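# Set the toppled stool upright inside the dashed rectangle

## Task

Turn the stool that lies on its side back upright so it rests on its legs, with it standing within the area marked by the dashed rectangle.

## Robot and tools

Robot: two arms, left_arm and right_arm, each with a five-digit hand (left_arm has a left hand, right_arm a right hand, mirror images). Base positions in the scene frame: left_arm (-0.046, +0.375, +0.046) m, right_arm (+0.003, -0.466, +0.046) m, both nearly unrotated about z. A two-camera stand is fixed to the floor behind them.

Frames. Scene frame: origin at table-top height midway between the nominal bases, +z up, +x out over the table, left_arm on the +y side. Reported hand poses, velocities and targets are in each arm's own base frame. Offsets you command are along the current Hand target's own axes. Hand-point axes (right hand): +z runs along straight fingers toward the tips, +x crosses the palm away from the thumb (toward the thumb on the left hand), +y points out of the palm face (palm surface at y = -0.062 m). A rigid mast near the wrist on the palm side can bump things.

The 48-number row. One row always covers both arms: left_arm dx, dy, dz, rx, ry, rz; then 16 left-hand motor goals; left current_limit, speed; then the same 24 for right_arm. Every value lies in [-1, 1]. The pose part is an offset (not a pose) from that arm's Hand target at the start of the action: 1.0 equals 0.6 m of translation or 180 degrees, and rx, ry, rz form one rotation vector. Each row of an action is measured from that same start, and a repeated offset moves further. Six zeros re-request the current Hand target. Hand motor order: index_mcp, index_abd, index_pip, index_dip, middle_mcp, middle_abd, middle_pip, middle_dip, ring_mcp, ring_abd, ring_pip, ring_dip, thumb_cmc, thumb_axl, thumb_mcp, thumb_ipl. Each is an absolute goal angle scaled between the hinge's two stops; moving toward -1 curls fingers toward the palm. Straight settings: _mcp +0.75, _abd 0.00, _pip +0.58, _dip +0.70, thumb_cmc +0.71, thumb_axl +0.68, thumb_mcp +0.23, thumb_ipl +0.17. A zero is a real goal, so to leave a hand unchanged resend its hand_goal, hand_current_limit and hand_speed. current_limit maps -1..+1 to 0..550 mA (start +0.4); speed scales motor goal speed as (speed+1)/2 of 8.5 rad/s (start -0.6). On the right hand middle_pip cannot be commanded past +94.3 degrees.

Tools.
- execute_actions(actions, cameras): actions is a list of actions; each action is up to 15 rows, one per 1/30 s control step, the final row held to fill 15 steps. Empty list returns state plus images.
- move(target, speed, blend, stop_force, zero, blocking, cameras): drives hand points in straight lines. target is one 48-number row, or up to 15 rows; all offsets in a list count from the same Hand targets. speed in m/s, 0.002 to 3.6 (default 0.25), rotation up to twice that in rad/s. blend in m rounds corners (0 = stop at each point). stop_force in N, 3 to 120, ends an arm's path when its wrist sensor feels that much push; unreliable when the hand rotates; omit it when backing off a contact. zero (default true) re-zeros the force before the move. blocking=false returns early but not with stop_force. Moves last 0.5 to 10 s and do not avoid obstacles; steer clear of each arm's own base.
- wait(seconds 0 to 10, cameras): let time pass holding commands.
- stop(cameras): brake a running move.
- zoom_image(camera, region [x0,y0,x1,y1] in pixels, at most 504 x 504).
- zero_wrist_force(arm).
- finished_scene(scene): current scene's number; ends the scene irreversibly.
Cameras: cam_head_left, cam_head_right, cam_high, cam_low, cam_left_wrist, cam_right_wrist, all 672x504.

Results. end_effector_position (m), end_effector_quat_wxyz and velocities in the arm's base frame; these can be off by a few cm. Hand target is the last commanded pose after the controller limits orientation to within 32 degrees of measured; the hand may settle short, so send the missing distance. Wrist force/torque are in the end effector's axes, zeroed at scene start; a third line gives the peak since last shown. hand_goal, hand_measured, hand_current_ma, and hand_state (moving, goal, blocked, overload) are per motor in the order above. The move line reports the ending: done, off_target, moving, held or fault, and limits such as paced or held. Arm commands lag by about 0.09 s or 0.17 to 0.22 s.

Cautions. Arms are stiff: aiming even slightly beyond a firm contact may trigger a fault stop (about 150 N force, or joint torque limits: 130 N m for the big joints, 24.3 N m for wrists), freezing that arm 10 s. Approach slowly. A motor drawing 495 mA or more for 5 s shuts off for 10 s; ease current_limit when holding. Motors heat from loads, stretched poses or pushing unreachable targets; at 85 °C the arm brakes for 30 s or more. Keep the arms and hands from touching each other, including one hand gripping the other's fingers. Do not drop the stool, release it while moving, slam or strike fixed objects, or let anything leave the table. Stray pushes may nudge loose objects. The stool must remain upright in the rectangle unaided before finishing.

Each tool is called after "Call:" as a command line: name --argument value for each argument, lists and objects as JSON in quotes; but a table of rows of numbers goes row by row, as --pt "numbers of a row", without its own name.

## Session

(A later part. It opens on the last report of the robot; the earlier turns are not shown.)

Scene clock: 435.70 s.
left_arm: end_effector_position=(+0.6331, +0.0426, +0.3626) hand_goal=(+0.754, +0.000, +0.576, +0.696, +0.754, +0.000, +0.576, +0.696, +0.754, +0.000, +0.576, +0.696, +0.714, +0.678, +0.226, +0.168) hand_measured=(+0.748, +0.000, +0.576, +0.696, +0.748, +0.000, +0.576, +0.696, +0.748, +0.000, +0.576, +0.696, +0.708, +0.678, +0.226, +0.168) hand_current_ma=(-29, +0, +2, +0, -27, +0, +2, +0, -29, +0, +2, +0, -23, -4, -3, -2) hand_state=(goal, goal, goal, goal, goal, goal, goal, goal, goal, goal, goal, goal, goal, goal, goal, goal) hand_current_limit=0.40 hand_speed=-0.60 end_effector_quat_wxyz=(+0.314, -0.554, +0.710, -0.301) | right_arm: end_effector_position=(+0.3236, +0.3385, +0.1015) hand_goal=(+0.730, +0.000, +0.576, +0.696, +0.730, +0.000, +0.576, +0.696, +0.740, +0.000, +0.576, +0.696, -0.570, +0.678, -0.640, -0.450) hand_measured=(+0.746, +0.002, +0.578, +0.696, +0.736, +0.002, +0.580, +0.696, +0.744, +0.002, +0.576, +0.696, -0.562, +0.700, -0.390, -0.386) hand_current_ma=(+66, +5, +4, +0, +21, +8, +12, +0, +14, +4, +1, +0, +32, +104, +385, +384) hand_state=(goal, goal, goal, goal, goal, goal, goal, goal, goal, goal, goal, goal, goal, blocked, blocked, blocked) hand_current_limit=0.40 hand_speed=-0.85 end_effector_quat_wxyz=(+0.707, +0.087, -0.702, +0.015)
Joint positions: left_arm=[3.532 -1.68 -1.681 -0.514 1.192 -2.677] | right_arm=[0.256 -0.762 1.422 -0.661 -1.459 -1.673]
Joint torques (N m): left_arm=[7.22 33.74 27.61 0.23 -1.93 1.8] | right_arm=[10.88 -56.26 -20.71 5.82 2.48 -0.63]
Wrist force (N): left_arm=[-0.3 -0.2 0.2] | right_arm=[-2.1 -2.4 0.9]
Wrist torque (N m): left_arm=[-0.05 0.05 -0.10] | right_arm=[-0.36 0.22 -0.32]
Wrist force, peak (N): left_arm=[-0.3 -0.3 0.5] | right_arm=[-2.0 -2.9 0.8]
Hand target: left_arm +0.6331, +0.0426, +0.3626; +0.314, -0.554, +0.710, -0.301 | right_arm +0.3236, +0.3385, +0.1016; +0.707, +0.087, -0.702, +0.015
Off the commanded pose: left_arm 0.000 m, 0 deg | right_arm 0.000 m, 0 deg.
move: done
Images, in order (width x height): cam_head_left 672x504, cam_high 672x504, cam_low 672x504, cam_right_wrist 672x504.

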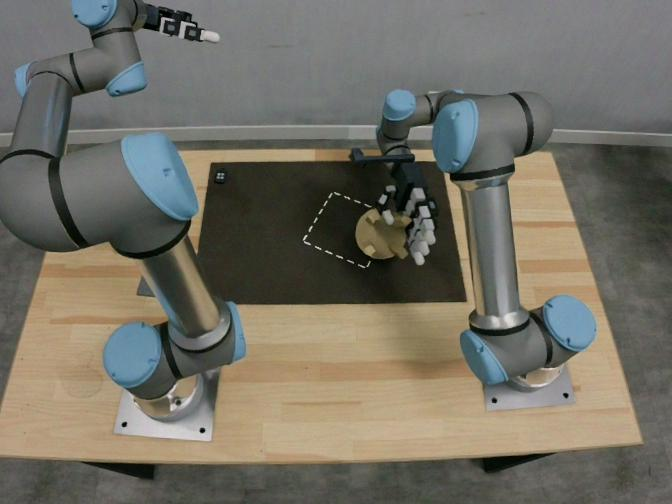

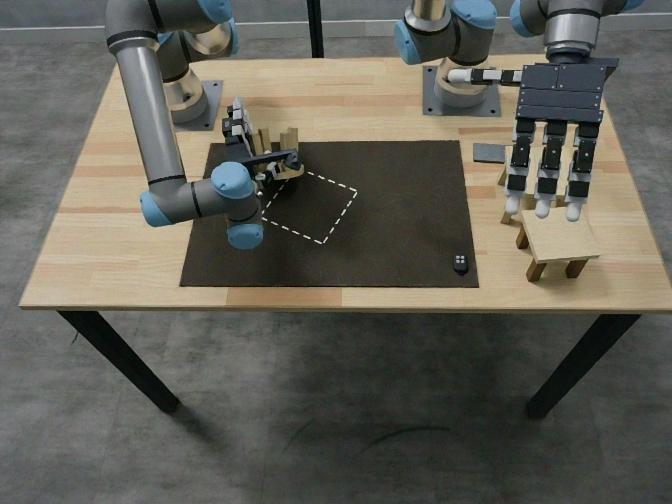

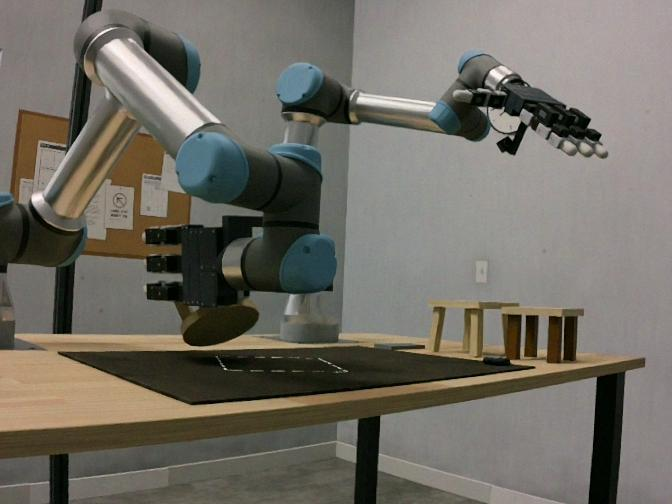

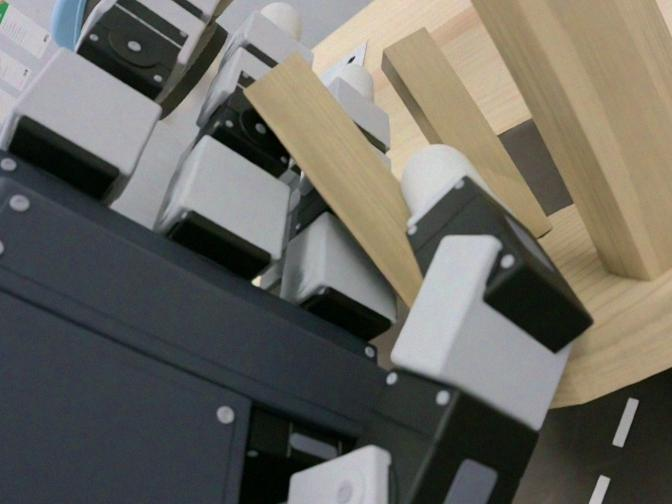

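Call:
move --target '[0,0,0,0,0,0,0.754,0,0.576,0.696,0.754,0,0.576,0.696,0.754,0,0.576,0.696,0.714,0.678,0.226,0.168,0.4,-0.6,0,0,0,0,0,0.4333,0.73,0,0.576,0.696,0.73,0,0.576,0.696,0.74,0,0.576,0.696,-0.571,0.678,-0.64,-0.45,0.4,-0.85]' --speed 0.12 --cameras '["cam_high","cam_head_left","cam_head_right","cam_right_wrist","cam_low"]'

Call:
zoom_image --camera "cam_low" --region '[100, 210, 350, 400]'

Call:
zoom_image --camera "cam_high" --region '[200, 70, 350, 220]'

Call:
zoom_image --camera "cam_head_left" --region '[330, 130, 460, 290]'

Scene clock: 474.13 s.
left_arm: end_effector_position=(+0.6331, +0.0426, +0.3626) hand_goal=(+0.754, +0.000, +0.576, +0.696, +0.754, +0.000, +0.576, +0.696, +0.754, +0.000, +0.576, +0.696, +0.714, +0.678, +0.226, +0.168) hand_measured=(+0.748, +0.000, +0.576, +0.696, +0.748, +0.000, +0.576, +0.696, +0.748, +0.000, +0.576, +0.696, +0.708, +0.678, +0.226, +0.168) hand_current_ma=(-29, +0, +2, +0, -27, +0, +2, +0, -29, +0, +2, +0, -23, -4, -3, -2) hand_state=(goal, goal, goal, goal, goal, goal, goal, goal, goal, goal, goal, goal, goal, goal, goal, goal) hand_current_limit=0.40 hand_speed=-0.60 end_effector_quat_wxyz=(+0.314, -0.554, +0.710, -0.301) | right_arm: end_effector_position=(+0.3236, +0.3385, +0.1016) hand_goal=(+0.730, +0.000, +0.576, +0.696, +0.730, +0.000, +0.576, +0.696, +0.740, +0.000, +0.576, +0.696, -0.570, +0.678, -0.640, -0.450) hand_measured=(+0.730, +0.002, +0.576, +0.696, +0.724, +0.002, +0.576, +0.696, +0.734, +0.002, +0.576, +0.696, -0.566, +0.686, -0.554, -0.442) hand_current_ma=(-1, +5, +1, +0, -24, +8, +1, +0, -23, +5, +0, +0, +13, +36, +385, +42) hand_state=(goal, goal, goal, goal, goal, goal, goal, goal, goal, goal, goal, goal, goal, goal, blocked, goal) hand_current_limit=0.40 hand_speed=-0.85 end_effector_quat_wxyz=(+0.540, -0.374, -0.600, +0.456)
Joint positions: left_arm=[3.532 -1.68 -1.681 -0.514 1.192 -2.677] | right_arm=[0.385 -0.793 1.258 -0.466 -1.33 -0.312]
Joint torques (N m): left_arm=[8.17 34.16 26.34 0.21 -1.67 1.79] | right_arm=[9.22 -36.03 -20.55 4.28 2.56 2.79]
Wrist force (N): left_arm=[-0.4 -0.1 0.3] | right_arm=[4.0 -10.3 1.7]
Wrist torque (N m): left_arm=[-0.05 0.06 -0.11] | right_arm=[-1.36 -0.56 -1.06]
Wrist force, peak (N): left_arm=[-0.7 -0.1 0.3] | right_arm=[4.3 -10.8 1.6]
Hand target: left_arm +0.6331, +0.0426, +0.3626; +0.314, -0.554, +0.710, -0.301 | right_arm +0.3236, +0.3385, +0.1016; +0.540, -0.374, -0.600, +0.456
Off the commanded pose: left_arm 0.000 m, 0 deg | right_arm 0.000 m, 0 deg.
move: done
Images, in order (width x height): cam_head_left 672x504, cam_head_right 672x504, cam_high 672x504, cam_low 672x504, cam_right_wrist 672x504.

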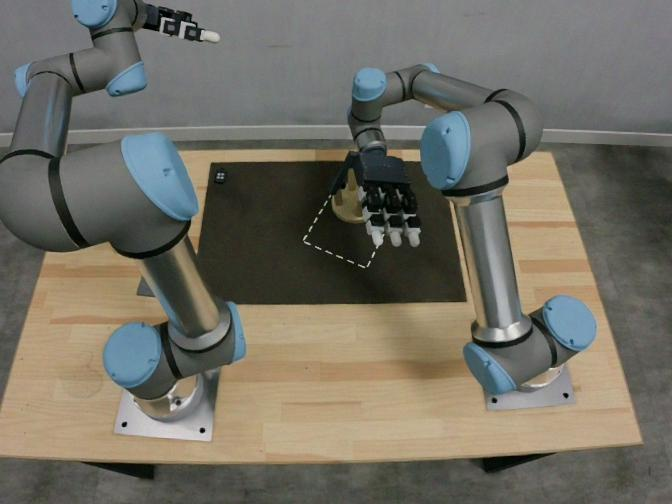

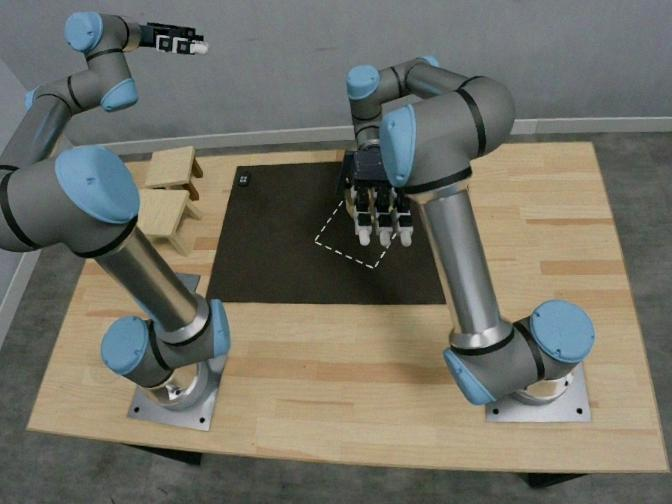

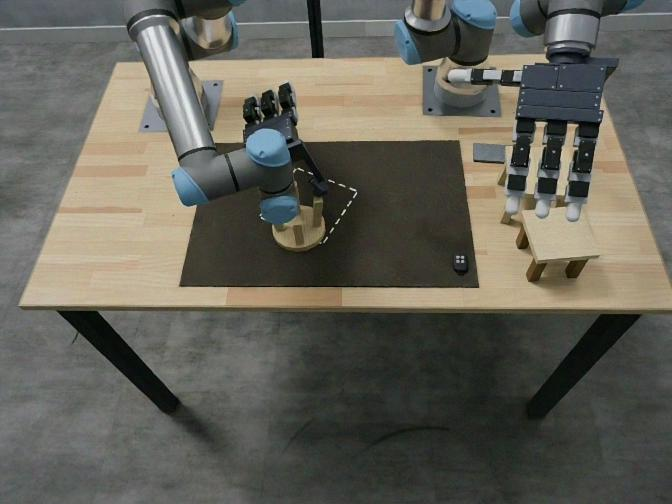

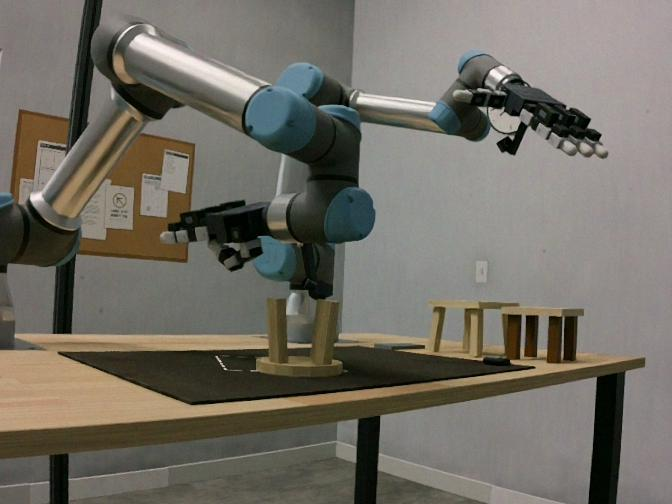

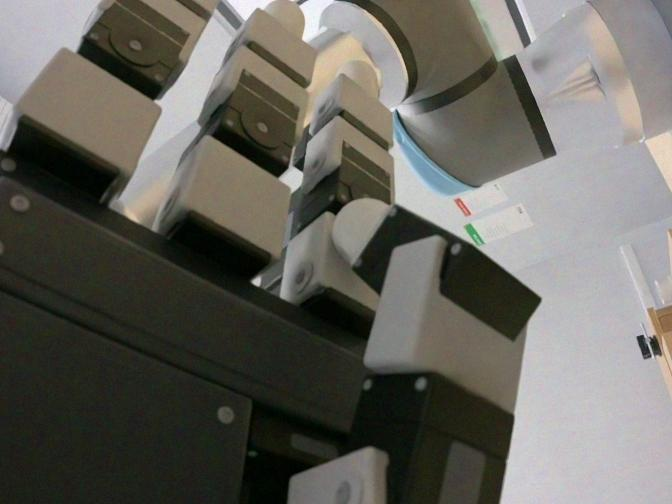

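Scaled by 2.016 from the camera's 672x504 image, which has a finer 960x720 frame.

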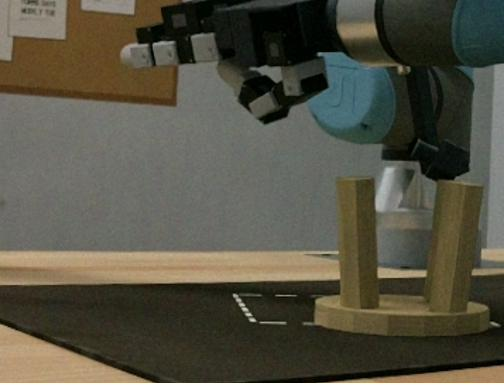

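Scaled by 3.360 from the camera's 672x504 image, which has a finer 960x720 frame.

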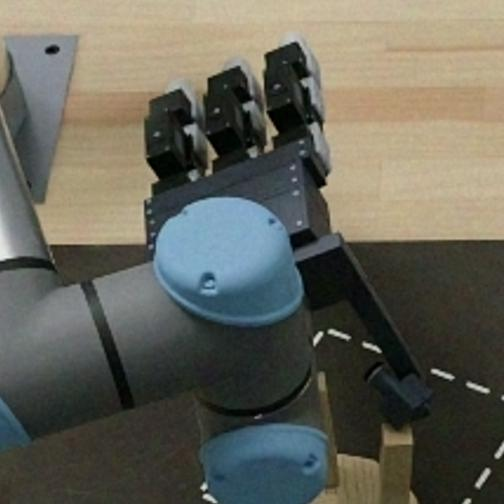

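Scaled by 3.150 from the camera's 672x504 image, which has a finer 960x720 frame.

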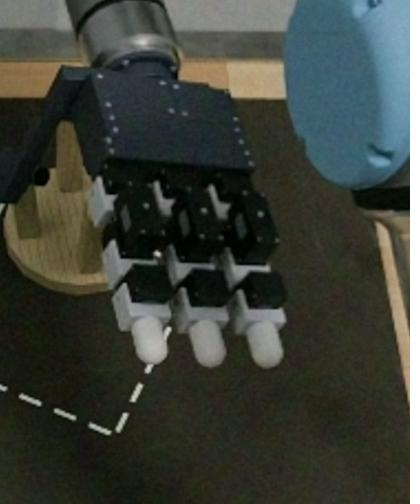

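Call:
move --target '[0,0,0,0,0,0,0.754,0,0.576,0.696,0.754,0,0.576,0.696,0.754,0,0.576,0.696,0.714,0.678,0.226,0.168,0.4,-0.6,0.082,-0.2536,0,0,0,0,0.754,0,0.576,0.696,0.754,0,0.576,0.696,0.754,0,0.576,0.696,-0.571,0.678,-0.337,-0.319,0.4,-0.6]' --speed 0.1 --cameras '["cam_high","cam_head_left","cam_head_right","cam_low"]'

Call:
zoom_image --camera "cam_high" --region '[220, 110, 370, 260]'

Call:
zoom_image --camera "cam_head_left" --region '[290, 150, 450, 290]'

Scene clock: 491.80 s.
left_arm: end_effector_position=(+0.6331, +0.0426, +0.3626) hand_goal=(+0.754, +0.000, +0.576, +0.696, +0.754, +0.000, +0.576, +0.696, +0.754, +0.000, +0.576, +0.696, +0.714, +0.678, +0.226, +0.168) hand_measured=(+0.748, +0.000, +0.576, +0.696, +0.748, +0.000, +0.576, +0.696, +0.748, +0.000, +0.576, +0.696, +0.708, +0.678, +0.226, +0.168) hand_current_ma=(-29, +0, +2, +0, -27, +0, +2, +0, -29, +0, +2, +0, -23, -4, -3, -2) hand_state=(goal, goal, goal, goal, goal, goal, goal, goal, goal, goal, goal, goal, goal, goal, goal, goal) hand_current_limit=0.40 hand_speed=-0.60 end_effector_quat_wxyz=(+0.314, -0.554, +0.710, -0.301) | right_arm: end_effector_position=(+0.3234, +0.3387, +0.2614) hand_goal=(+0.754, +0.000, +0.576, +0.696, +0.754, +0.000, +0.576, +0.696, +0.754, +0.000, +0.576, +0.696, -0.570, +0.678, -0.336, -0.318) hand_measured=(+0.736, +0.002, +0.576, +0.696, +0.736, +0.002, +0.576, +0.696, +0.736, +0.002, +0.576, +0.696, -0.566, +0.682, -0.334, -0.318) hand_current_ma=(-72, +5, +0, +0, -77, +8, +0, +0, -72, +5, +0, +0, +13, +18, +5, -4) hand_state=(goal, goal, goal, goal, goal, goal, goal, goal, goal, goal, goal, goal, goal, goal, goal, goal) hand_current_limit=0.40 hand_speed=-0.60 end_effector_quat_wxyz=(+0.540, -0.374, -0.600, +0.456)
Joint positions: left_arm=[3.532 -1.68 -1.681 -0.514 1.192 -2.677] | right_arm=[0.385 -0.913 1.041 -0.128 -1.33 -0.311]
Joint torques (N m): left_arm=[6.77 33.62 26.45 0.22 -1.84 1.77] | right_arm=[11.39 -53.03 -24.1 5.22 -0.48 -1.1]
Wrist force (N): left_arm=[-0.1 -0.3 0.2] | right_arm=[-0.4 -0.8 -0.2]
Wrist torque (N m): left_arm=[-0.07 0.02 -0.08] | right_arm=[-0.04 0.27 -0.08]
Wrist force, peak (N): left_arm=[-0.5 -0.5 0.4] | right_arm=[4.9 -12.5 1.7]
Hand target: left_arm +0.6331, +0.0426, +0.3626; +0.314, -0.554, +0.710, -0.301 | right_arm +0.3234, +0.3387, +0.2615; +0.540, -0.374, -0.600, +0.456
Off the commanded pose: left_arm 0.000 m, 0 deg | right_arm 0.000 m, 0 deg.
move: done
Images, in order (width x height): cam_head_left 672x504, cam_head_right 672x504, cam_high 672x504, cam_low 672x504.

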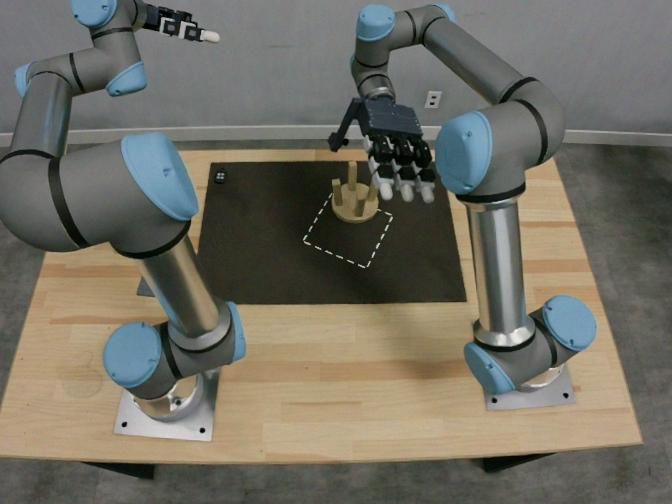

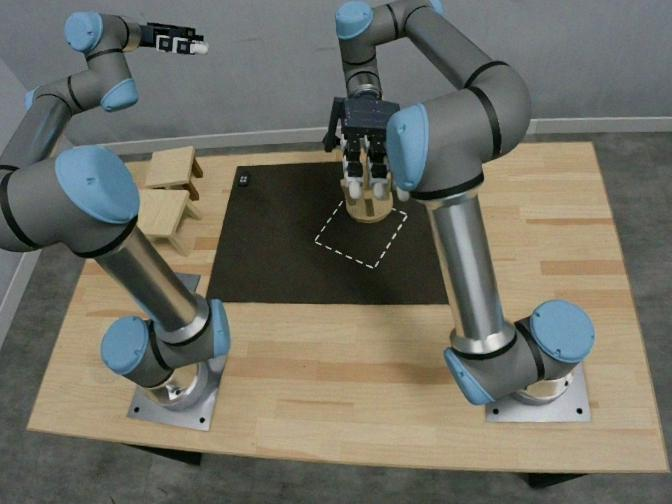

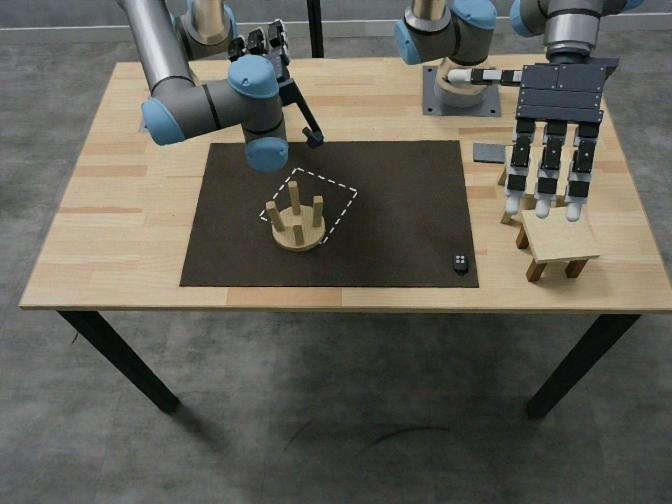

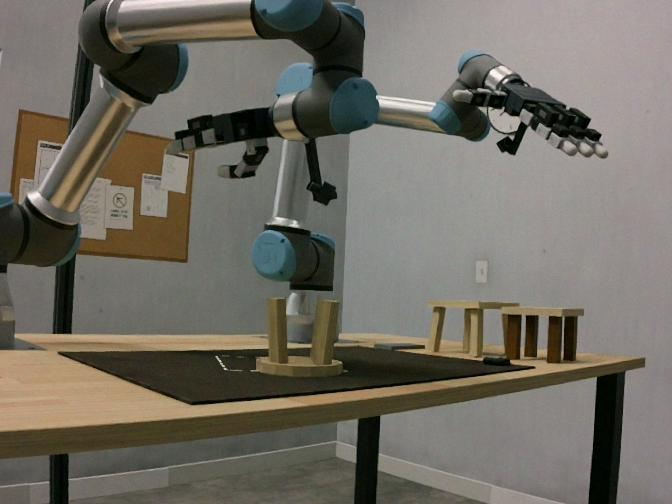

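Scaled by 3.360 from the camera's 672x504 image, which has a finer 960x720 frame.

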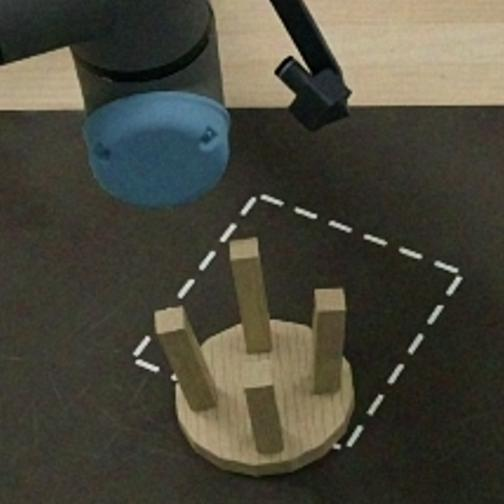

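Scaled by 3.150 from the camera's 672x504 image, which has a finer 960x720 frame.

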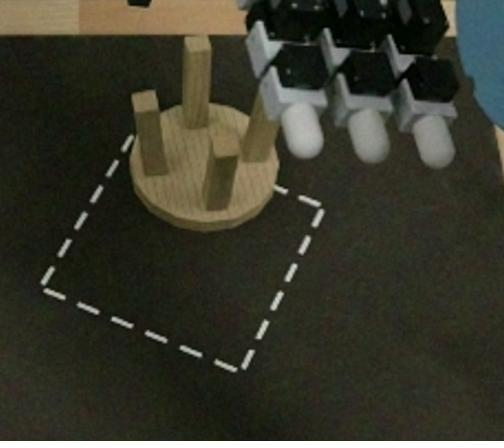

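Call:
move --target '[0,0,0,0,0,0,0.754,0,0.576,0.696,0.754,0,0.576,0.696,0.754,0,0.576,0.696,0.714,0.678,0.226,0.168,0.4,-0.6,-0.1285,0.066,-0.3833,-0.2285,0.1486,-0.4092,1.0,0,0.576,0.696,1.0,0,0.576,0.696,1.0,0,0.576,0.696,-0.571,0.678,-0.337,-0.319,0.4,-0.6]' --speed 0.25 --cameras '["cam_high","cam_low","cam_head_left"]'

Call:
zoom_image --camera "cam_high" --region '[200, 110, 400, 310]'

Scene clock: 547.27 s.
left_arm: end_effector_position=(+0.6331, +0.0426, +0.3626) hand_goal=(+0.754, +0.000, +0.576, +0.696, +0.754, +0.000, +0.576, +0.696, +0.754, +0.000, +0.576, +0.696, +0.714, +0.678, +0.226, +0.168) hand_measured=(+0.748, +0.000, +0.576, +0.696, +0.748, +0.000, +0.576, +0.696, +0.748, +0.000, +0.576, +0.696, +0.708, +0.678, +0.226, +0.168) hand_current_ma=(-29, +0, +2, +0, -27, +0, +2, +0, -29, +0, +2, +0, -23, -4, -3, -2) hand_state=(goal, goal, goal, goal, goal, goal, goal, goal, goal, goal, goal, goal, goal, goal, goal, goal) hand_current_limit=0.40 hand_speed=-0.60 end_effector_quat_wxyz=(+0.314, -0.554, +0.710, -0.301) | right_arm: end_effector_position=(+0.5599, +0.3111, +0.2003) hand_goal=(+1.000, +0.000, +0.576, +0.696, +1.000, +0.000, +0.576, +0.696, +1.000, +0.000, +0.576, +0.696, -0.570, +0.678, -0.336, -0.318) hand_measured=(+0.998, +0.002, +0.576, +0.696, +0.998, +0.002, +0.576, +0.696, +0.998, +0.002, +0.576, +0.696, -0.566, +0.682, -0.334, -0.318) hand_current_ma=(-6, +5, +0, +0, -5, +8, +0, +0, -5, +5, +0, +0, +13, +18, +5, -4) hand_state=(goal, goal, goal, goal, goal, goal, goal, goal, goal, goal, goal, goal, goal, goal, goal, goal) hand_current_limit=0.40 hand_speed=-0.60 end_effector_quat_wxyz=(+0.657, -0.191, -0.681, -0.260)
Joint positions: left_arm=[3.532 -1.68 -1.681 -0.514 1.192 -2.677] | right_arm=[-0.044 -0.734 1.08 -0.348 -0.965 -1.674]
Joint torques (N m): left_arm=[7.77 33.79 27.04 0.16 -1.63 1.64] | right_arm=[-9.8 -44.45 -23.19 4.73 2.54 -1.47]
Wrist force (N): left_arm=[-0.5 -0.1 0.3] | right_arm=[-0.4 -2.1 1.3]
Wrist torque (N m): left_arm=[-0.05 0.08 -0.11] | right_arm=[-0.36 0.30 -0.39]
Wrist force, peak (N): left_arm=[-0.5 -0.2 0.6] | right_arm=[-0.5 -2.6 1.0]
Hand target: left_arm +0.6331, +0.0426, +0.3626; +0.314, -0.554, +0.710, -0.301 | right_arm +0.5599, +0.3111, +0.2003; +0.657, -0.191, -0.681, -0.260
Off the commanded pose: left_arm 0.000 m, 0 deg | right_arm 0.000 m, 0 deg.
move: done
Images, in order (width x height): cam_head_left 672x504, cam_high 672x504, cam_low 672x504.

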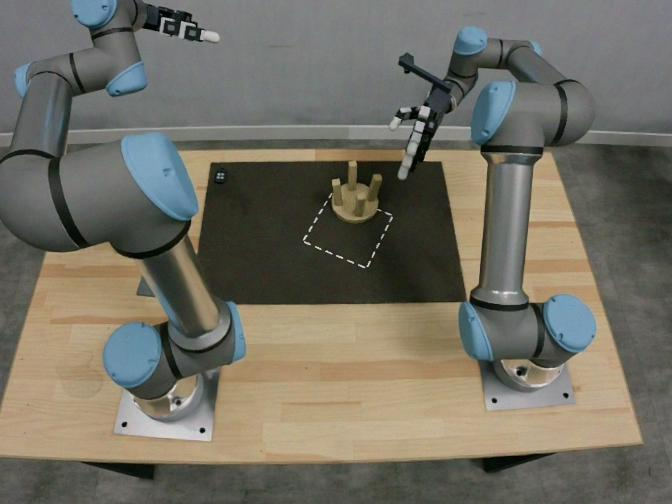

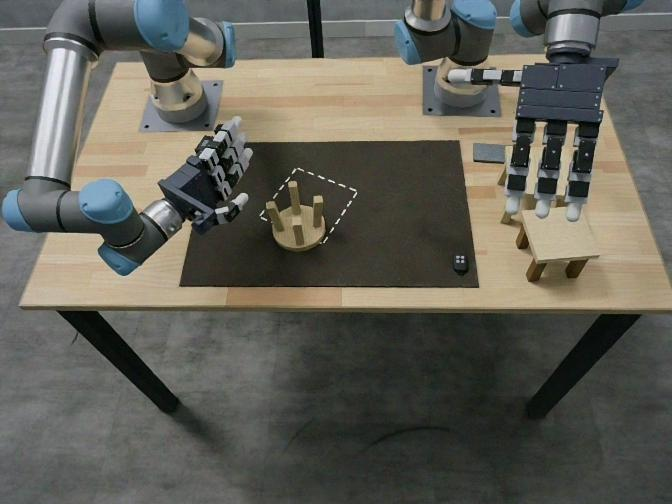

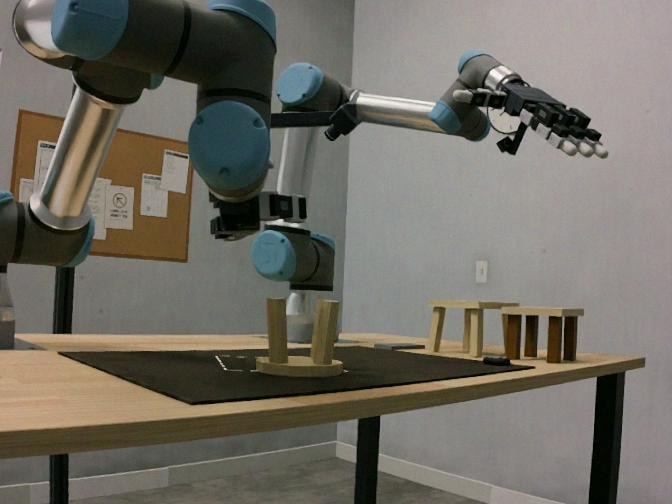

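Scaled by 2.520 from the camera's 672x504 image, which has a finer 960x720 frame.

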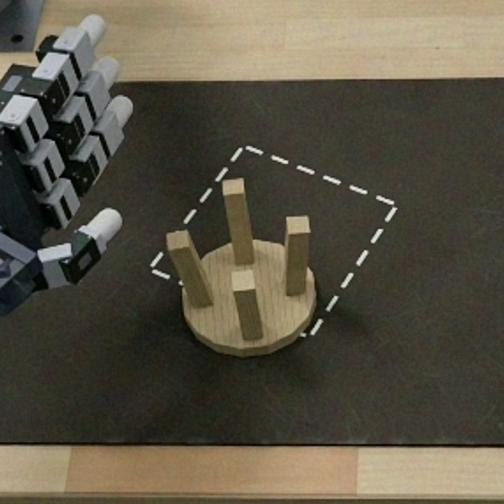

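Call:
move --target '[0,0,0,0,0,0,0.754,0,0.576,0.696,0.754,0,0.576,0.696,0.754,0,0.576,0.696,0.714,0.678,0.226,0.168,0.4,-0.6,-0.288,-0.0021,-0.001,0,0,0,1.0,0,0.576,0.696,1.0,0,0.576,0.696,1.0,0,0.576,0.696,-0.571,0.678,-0.337,-0.319,0.4,-0.6]' --speed 0.15 --stop_force 10 --cameras '["cam_high","cam_low","cam_head_left","cam_right_wrist"]'

Call:
zoom_image --camera "cam_high" --region '[220, 150, 370, 300]'

Call:
zoom_image --camera "cam_head_left" --region '[310, 120, 440, 250]'

Scene clock: 617.30 s.
left_arm: end_effector_position=(+0.6331, +0.0426, +0.3626) hand_goal=(+0.754, +0.000, +0.576, +0.696, +0.754, +0.000, +0.576, +0.696, +0.754, +0.000, +0.576, +0.696, +0.714, +0.678, +0.226, +0.168) hand_measured=(+0.748, +0.000, +0.576, +0.696, +0.748, +0.000, +0.576, +0.696, +0.748, +0.000, +0.576, +0.696, +0.708, +0.678, +0.226, +0.168) hand_current_ma=(-29, +0, +2, +0, -27, +0, +2, +0, -29, +0, +2, +0, -23, -4, -3, -2) hand_state=(goal, goal, goal, goal, goal, goal, goal, goal, goal, goal, goal, goal, goal, goal, goal, goal) hand_current_limit=0.40 hand_speed=-0.60 end_effector_quat_wxyz=(+0.314, -0.554, +0.710, -0.301) | right_arm: end_effector_position=(+0.5707, +0.3239, +0.0283) hand_goal=(+1.000, +0.000, +0.576, +0.696, +1.000, +0.000, +0.576, +0.696, +1.000, +0.000, +0.576, +0.696, -0.570, +0.678, -0.336, -0.318) hand_measured=(+0.998, +0.002, +0.576, +0.696, +0.998, +0.002, +0.576, +0.696, +0.998, +0.002, +0.576, +0.696, -0.566, +0.682, -0.334, -0.318) hand_current_ma=(-5, +5, +0, +0, -5, +8, +0, +0, -4, +5, +0, +0, +15, +18, +5, -4) hand_state=(goal, goal, goal, goal, goal, goal, goal, goal, goal, goal, goal, goal, goal, goal, goal, goal) hand_current_limit=0.40 hand_speed=-0.60 end_effector_quat_wxyz=(+0.657, -0.191, -0.681, -0.260)
Joint positions: left_arm=[3.532 -1.68 -1.681 -0.514 1.192 -2.677] | right_arm=[-0.025 -0.494 1.095 -0.603 -0.946 -1.674]
Joint torques (N m): left_arm=[7.91 32.97 26.54 0.3 -1.51 1.6] | right_arm=[10.79 -48.44 -21.76 -0.94 2.49 0.67]
Wrist force (N): left_arm=[-0.2 -0.1 0.5] | right_arm=[-0.6 -2.2 1.1]
Wrist torque (N m): left_arm=[-0.07 0.04 -0.09] | right_arm=[-0.37 0.32 -0.42]
Wrist force, peak (N): left_arm=[-0.1 -0.8 0.3] | right_arm=[-1.2 -2.7 1.3]
Hand target: left_arm +0.6331, +0.0426, +0.3626; +0.314, -0.554, +0.710, -0.301 | right_arm +0.5707, +0.3239, +0.0283; +0.657, -0.191, -0.681, -0.260
Off the commanded pose: left_arm 0.000 m, 0 deg | right_arm 0.000 m, 0 deg.
move: done
Images, in order (width x height): cam_head_left 672x504, cam_high 672x504, cam_low 672x504, cam_right_wrist 672x504.

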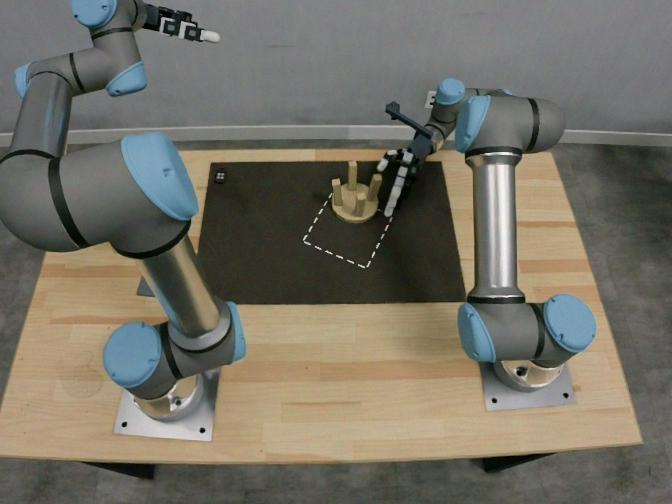

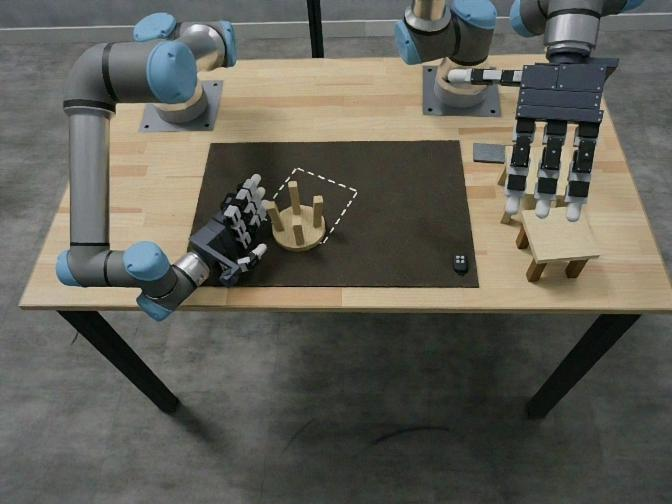

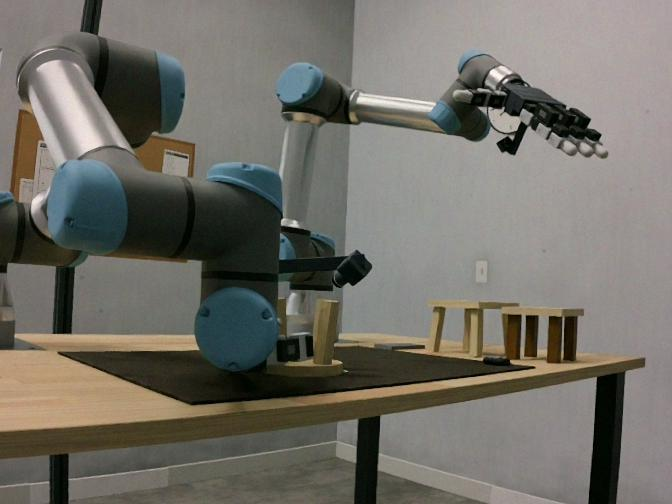

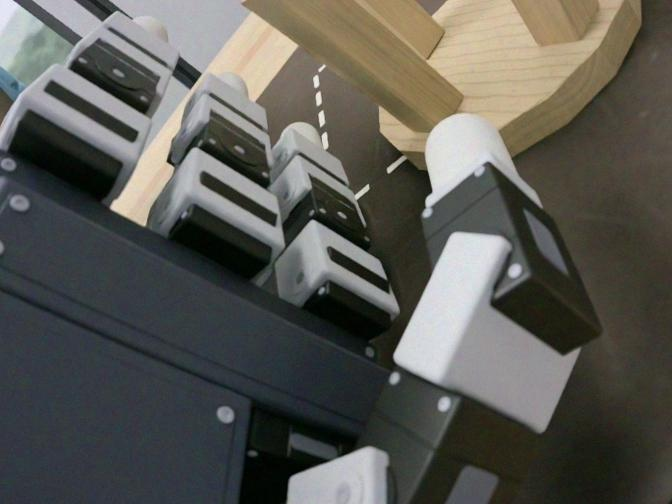

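Scaled by 3.360 from the camera's 672x504 image, which has a finer 960x720 frame.

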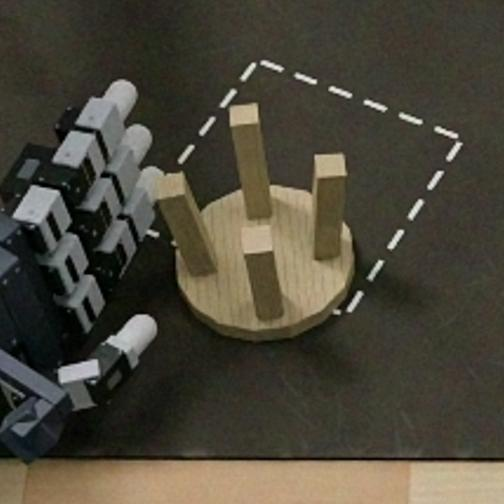

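Scaled by 3.877 from the camera's 672x504 image, which has a finer 960x720 frame.

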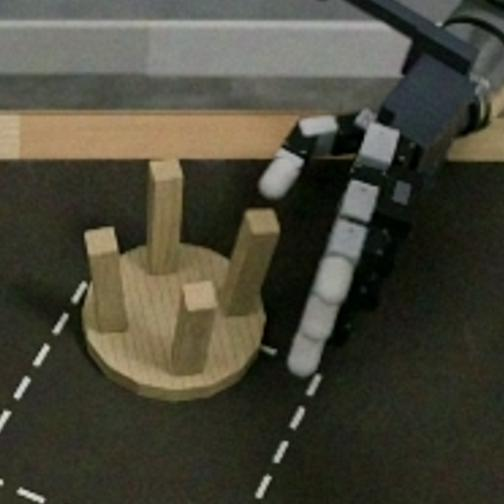

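Call:
move --target '[0,0,0,0,0,0,0.754,0,0.576,0.696,0.754,0,0.576,0.696,0.754,0,0.576,0.696,0.714,0.678,0.226,0.168,0.4,-0.6,0,0.002,0.1383,0,0,0,1.0,0,0.576,0.696,1.0,0,0.576,0.696,1.0,0,0.576,0.696,-0.571,0.678,-0.337,-0.319,0.4,-0.6]' --speed 0.06 --stop_force 4 --cameras '["cam_high","cam_head_left","cam_right_wrist"]'

Call:
zoom_image --camera "cam_high" --region '[220, 150, 370, 300]'

Call:
zoom_image --camera "cam_head_left" --region '[310, 120, 440, 250]'

Scene clock: 636.57 s.
left_arm: end_effector_position=(+0.6331, +0.0426, +0.3626) hand_goal=(+0.754, +0.000, +0.576, +0.696, +0.754, +0.000, +0.576, +0.696, +0.754, +0.000, +0.576, +0.696, +0.714, +0.678, +0.226, +0.168) hand_measured=(+0.748, +0.000, +0.576, +0.696, +0.748, +0.000, +0.576, +0.696, +0.748, +0.000, +0.576, +0.696, +0.708, +0.678, +0.226, +0.168) hand_current_ma=(-29, +0, +2, +0, -27, +0, +2, +0, -29, +0, +2, +0, -23, -4, -3, -2) hand_state=(goal, goal, goal, goal, goal, goal, goal, goal, goal, goal, goal, goal, goal, goal, goal, goal) hand_current_limit=0.40 hand_speed=-0.60 end_effector_quat_wxyz=(+0.314, -0.554, +0.710, -0.301) | right_arm: end_effector_position=(+0.5054, +0.3751, +0.0283) hand_goal=(+1.000, +0.000, +0.576, +0.696, +1.000, +0.000, +0.576, +0.696, +1.000, +0.000, +0.576, +0.696, -0.570, +0.678, -0.336, -0.318) hand_measured=(+0.998, +0.002, +0.576, +0.696, +0.998, +0.002, +0.576, +0.696, +0.998, +0.002, +0.576, +0.696, -0.566, +0.682, -0.334, -0.318) hand_current_ma=(-5, +5, +0, +0, -4, +8, +0, +0, -4, +5, +0, +0, +15, +18, +5, -4) hand_state=(goal, goal, goal, goal, goal, goal, goal, goal, goal, goal, goal, goal, goal, goal, goal, goal) hand_current_limit=0.40 hand_speed=-0.60 end_effector_quat_wxyz=(+0.657, -0.191, -0.681, -0.260)
Joint positions: left_arm=[3.532 -1.68 -1.681 -0.514 1.192 -2.677] | right_arm=[0.053 -0.602 1.329 -0.73 -0.868 -1.674]
Joint torques (N m): left_arm=[7.41 33.44 27.64 0.39 -1.33 1.55] | right_arm=[11.51 -59.99 -5.5 -1.19 2.61 1.65]
Wrist force (N): left_arm=[-0.2 -0.1 0.3] | right_arm=[0.1 -2.2 0.7]
Wrist torque (N m): left_arm=[-0.05 0.04 -0.09] | right_arm=[-0.31 0.28 -0.36]
Wrist force, peak (N): left_arm=[-0.4 -0.2 0.4] | right_arm=[-0.3 -2.7 1.5]
Hand target: left_arm +0.6331, +0.0426, +0.3626; +0.314, -0.554, +0.710, -0.301 | right_arm +0.5054, +0.3751, +0.0283; +0.657, -0.191, -0.681, -0.260
Off the commanded pose: left_arm 0.000 m, 0 deg | right_arm 0.000 m, 0 deg.
move: done
Images, in order (width x height): cam_head_left 672x504, cam_high 672x504, cam_right_wrist 672x504.

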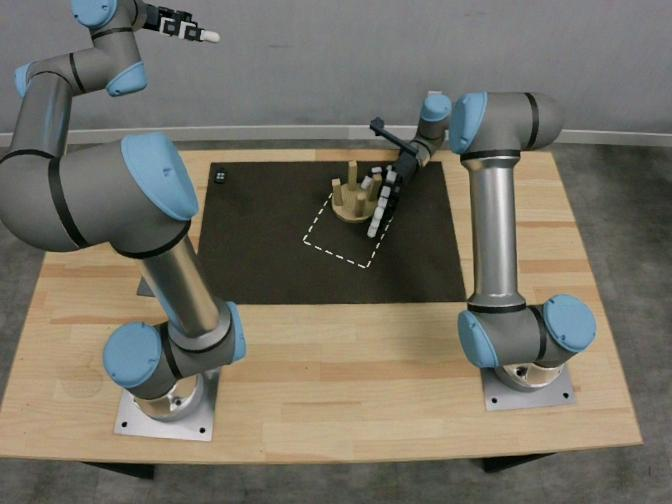

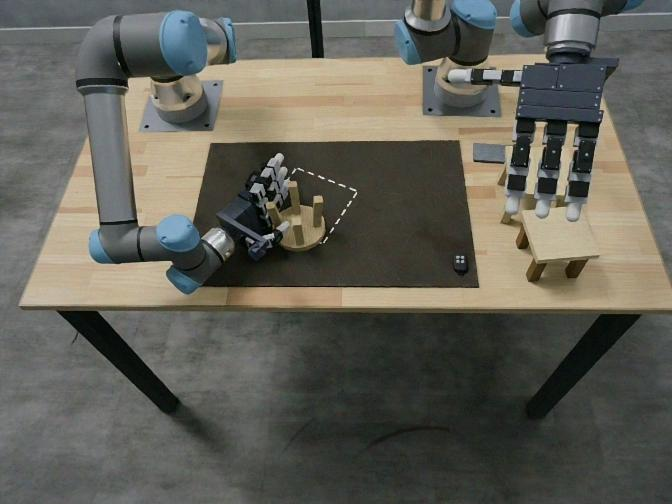

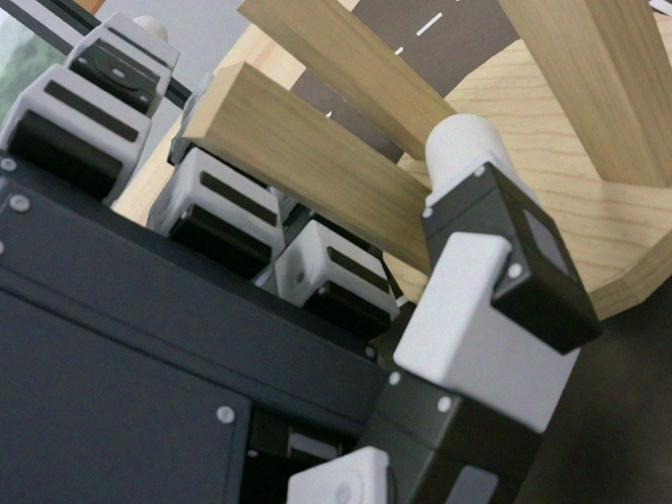

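Scaled by 3.360 from the camera's 672x504 image, which has a finer 960x720 frame.

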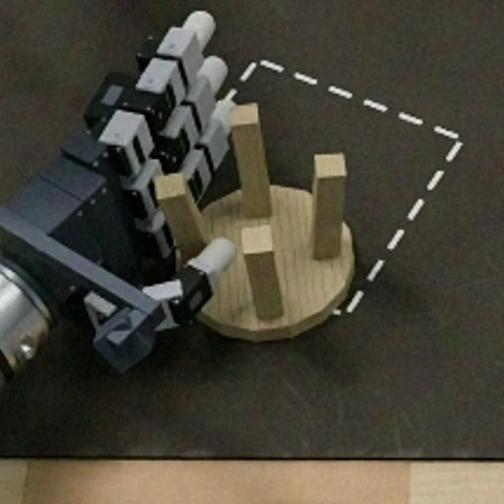

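Scaled by 3.877 from the camera's 672x504 image, which has a finer 960x720 frame.

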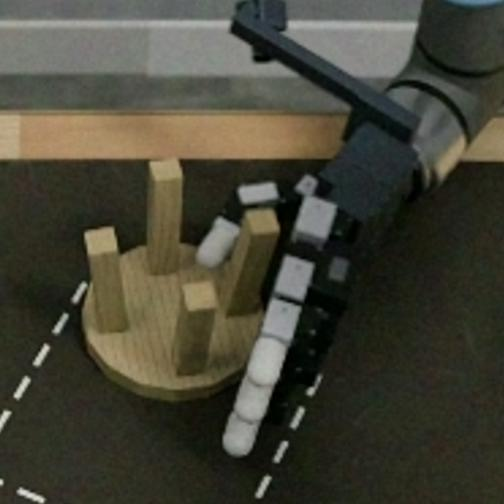

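Call:
move --target '[0,0,0,0,0,0,0.754,0,0.576,0.696,0.754,0,0.576,0.696,0.754,0,0.576,0.696,0.714,0.678,0.226,0.168,0.4,-0.6,0,0,0.02,0,0,0,1.0,0,0.576,0.696,1.0,0,0.576,0.696,1.0,0,0.576,0.696,-0.571,0.678,-0.337,-0.319,0.4,-0.6]' --speed 0.04 --stop_force 4

Call:
move --target '[0,0,0,0,0,0,0.754,0,0.576,0.696,0.754,0,0.576,0.696,0.754,0,0.576,0.696,0.714,0.678,0.226,0.168,0.4,-0.6,0,0,0,0,0,0,0.74,0,0.576,0.696,0.74,0,0.576,0.696,0.74,0,0.576,0.696,-0.571,0.678,-0.60,-0.40,0.65,-0.85]' --speed 0.04 --cameras '["cam_high","cam_right_wrist"]'

Call:
zoom_image --camera "cam_high" --region '[220, 150, 370, 300]'

Scene clock: 661.97 s.
left_arm: end_effector_position=(+0.6331, +0.0426, +0.3626) hand_goal=(+0.754, +0.000, +0.576, +0.696, +0.754, +0.000, +0.576, +0.696, +0.754, +0.000, +0.576, +0.696, +0.714, +0.678, +0.226, +0.168) hand_measured=(+0.748, +0.000, +0.576, +0.696, +0.748, +0.000, +0.576, +0.696, +0.748, +0.000, +0.576, +0.696, +0.708, +0.678, +0.226, +0.168) hand_current_ma=(-29, +0, +2, +0, -27, +0, +2, +0, -29, +0, +2, +0, -23, -4, -3, -2) hand_state=(goal, goal, goal, goal, goal, goal, goal, goal, goal, goal, goal, goal, goal, goal, goal, goal) hand_current_limit=0.40 hand_speed=-0.60 end_effector_quat_wxyz=(+0.314, -0.554, +0.710, -0.301) | right_arm: end_effector_position=(+0.4958, +0.3824, +0.0283) hand_goal=(+1.000, +0.000, +0.576, +0.696, +1.000, +0.000, +0.576, +0.696, +1.000, +0.000, +0.576, +0.696, -0.570, +0.678, -0.336, -0.318) hand_measured=(+0.998, +0.002, +0.576, +0.696, +0.998, +0.002, +0.576, +0.696, +0.998, +0.002, +0.576, +0.696, -0.566, +0.682, -0.334, -0.318) hand_current_ma=(-5, +5, +0, +0, -4, +8, +0, +0, -4, +5, +0, +0, +15, +18, +5, -4) hand_state=(goal, goal, goal, goal, goal, goal, goal, goal, goal, goal, goal, goal, goal, goal, goal, goal) hand_current_limit=0.40 hand_speed=-0.60 end_effector_quat_wxyz=(+0.657, -0.191, -0.681, -0.260)
Joint positions: left_arm=[3.532 -1.68 -1.681 -0.514 1.192 -2.677] | right_arm=[0.065 -0.615 1.359 -0.746 -0.856 -1.674]
Joint torques (N m): left_arm=[7.22 33.53 26.86 0.37 -1.39 1.62] | right_arm=[10.88 -58.73 -4.98 -1.2 2.49 1.56]
Wrist force (N): left_arm=[-0.4 -0.3 0.1] | right_arm=[0.2 -2.0 0.4]
Wrist torque (N m): left_arm=[-0.05 0.06 -0.10] | right_arm=[-0.25 0.26 -0.36]
Wrist force, peak (N): left_arm=[-0.4 -0.3 0.5] | right_arm=[0.4 -2.6 0.9]
Hand target: left_arm +0.6331, +0.0426, +0.3626; +0.314, -0.554, +0.710, -0.301 | right_arm +0.4958, +0.3824, +0.0283; +0.657, -0.191, -0.681, -0.260
Off the commanded pose: left_arm 0.000 m, 0 deg | right_arm 0.000 m, 0 deg.
move: done

Scene clock: 662.73 s.
left_arm: end_effector_position=(+0.6331, +0.0426, +0.3626) hand_goal=(+0.754, +0.000, +0.576, +0.696, +0.754, +0.000, +0.576, +0.696, +0.754, +0.000, +0.576, +0.696, +0.714, +0.678, +0.226, +0.168) hand_measured=(+0.748, +0.000, +0.576, +0.696, +0.748, +0.000, +0.576, +0.696, +0.748, +0.000, +0.576, +0.696, +0.708, +0.678, +0.226, +0.168) hand_current_ma=(-29, +0, +2, +0, -27, +0, +2, +0, -29, +0, +2, +0, -23, -4, -3, -2) hand_state=(goal, goal, goal, goal, goal, goal, goal, goal, goal, goal, goal, goal, goal, goal, goal, goal) hand_current_limit=0.40 hand_speed=-0.60 end_effector_quat_wxyz=(+0.314, -0.554, +0.710, -0.301) | right_arm: end_effector_position=(+0.4958, +0.3824, +0.0283) hand_goal=(+0.740, +0.000, +0.576, +0.696, +0.740, +0.000, +0.576, +0.696, +0.740, +0.000, +0.576, +0.696, -0.570, +0.678, -0.600, -0.400) hand_measured=(+0.752, +0.002, +0.576, +0.696, +0.744, +0.002, +0.576, +0.696, +0.744, +0.002, +0.576, +0.696, -0.566, +0.678, -0.416, -0.380) hand_current_ma=(+46, +5, +0, +0, +15, +8, +0, +0, +14, +5, +0, +0, +15, +0, +454, +109) hand_state=(goal, goal, goal, goal, goal, goal, goal, goal, goal, goal, goal, goal, goal, goal, blocked, blocked) hand_current_limit=0.65 hand_speed=-0.85 end_effector_quat_wxyz=(+0.657, -0.191, -0.681, -0.260)
Joint positions: left_arm=[3.532 -1.68 -1.681 -0.514 1.192 -2.677] | right_arm=[0.065 -0.615 1.359 -0.746 -0.856 -1.674]
Joint torques (N m): left_arm=[6.59 33.16 27.42 0.23 -1.46 1.59] | right_arm=[8.11 -57.6 -5.96 -0.48 0.57 1.33]
Wrist force (N): left_arm=[-0.3 -0.3 0.4] | right_arm=[0.8 -3.6 1.4]
Wrist torque (N m): left_arm=[-0.08 0.05 -0.10] | right_arm=[-0.40 0.26 -0.20]
Wrist force, peak (N): left_arm=[-0.6 -0.4 0.1] | right_arm=[0.7 -3.7 1.4]
Hand target: left_arm +0.6331, +0.0426, +0.3626; +0.314, -0.554, +0.710, -0.301 | right_arm +0.4958, +0.3824, +0.0283; +0.657, -0.191, -0.681, -0.260
Off the commanded pose: left_arm 0.000 m, 0 deg | right_arm 0.000 m, 0 deg.
move: done
Images, in order (width x height): cam_high 672x504, cam_right_wrist 672x504.

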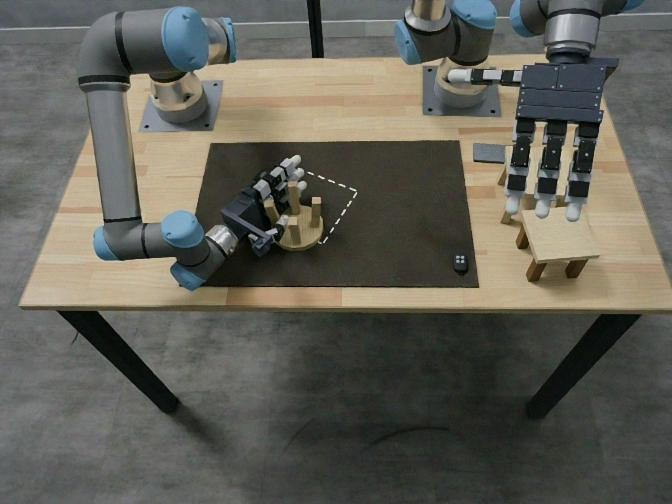

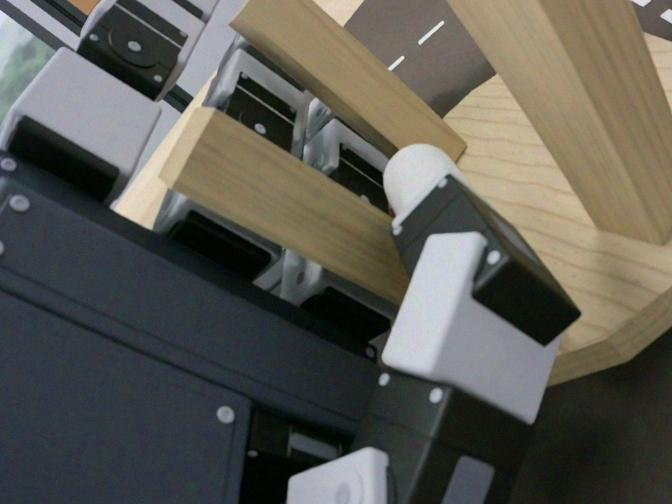

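Scaled by 3.360 from the camera's 672x504 image, which has a finer 960x720 frame.

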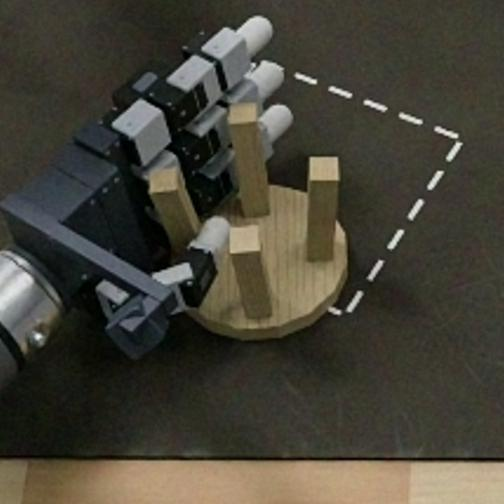

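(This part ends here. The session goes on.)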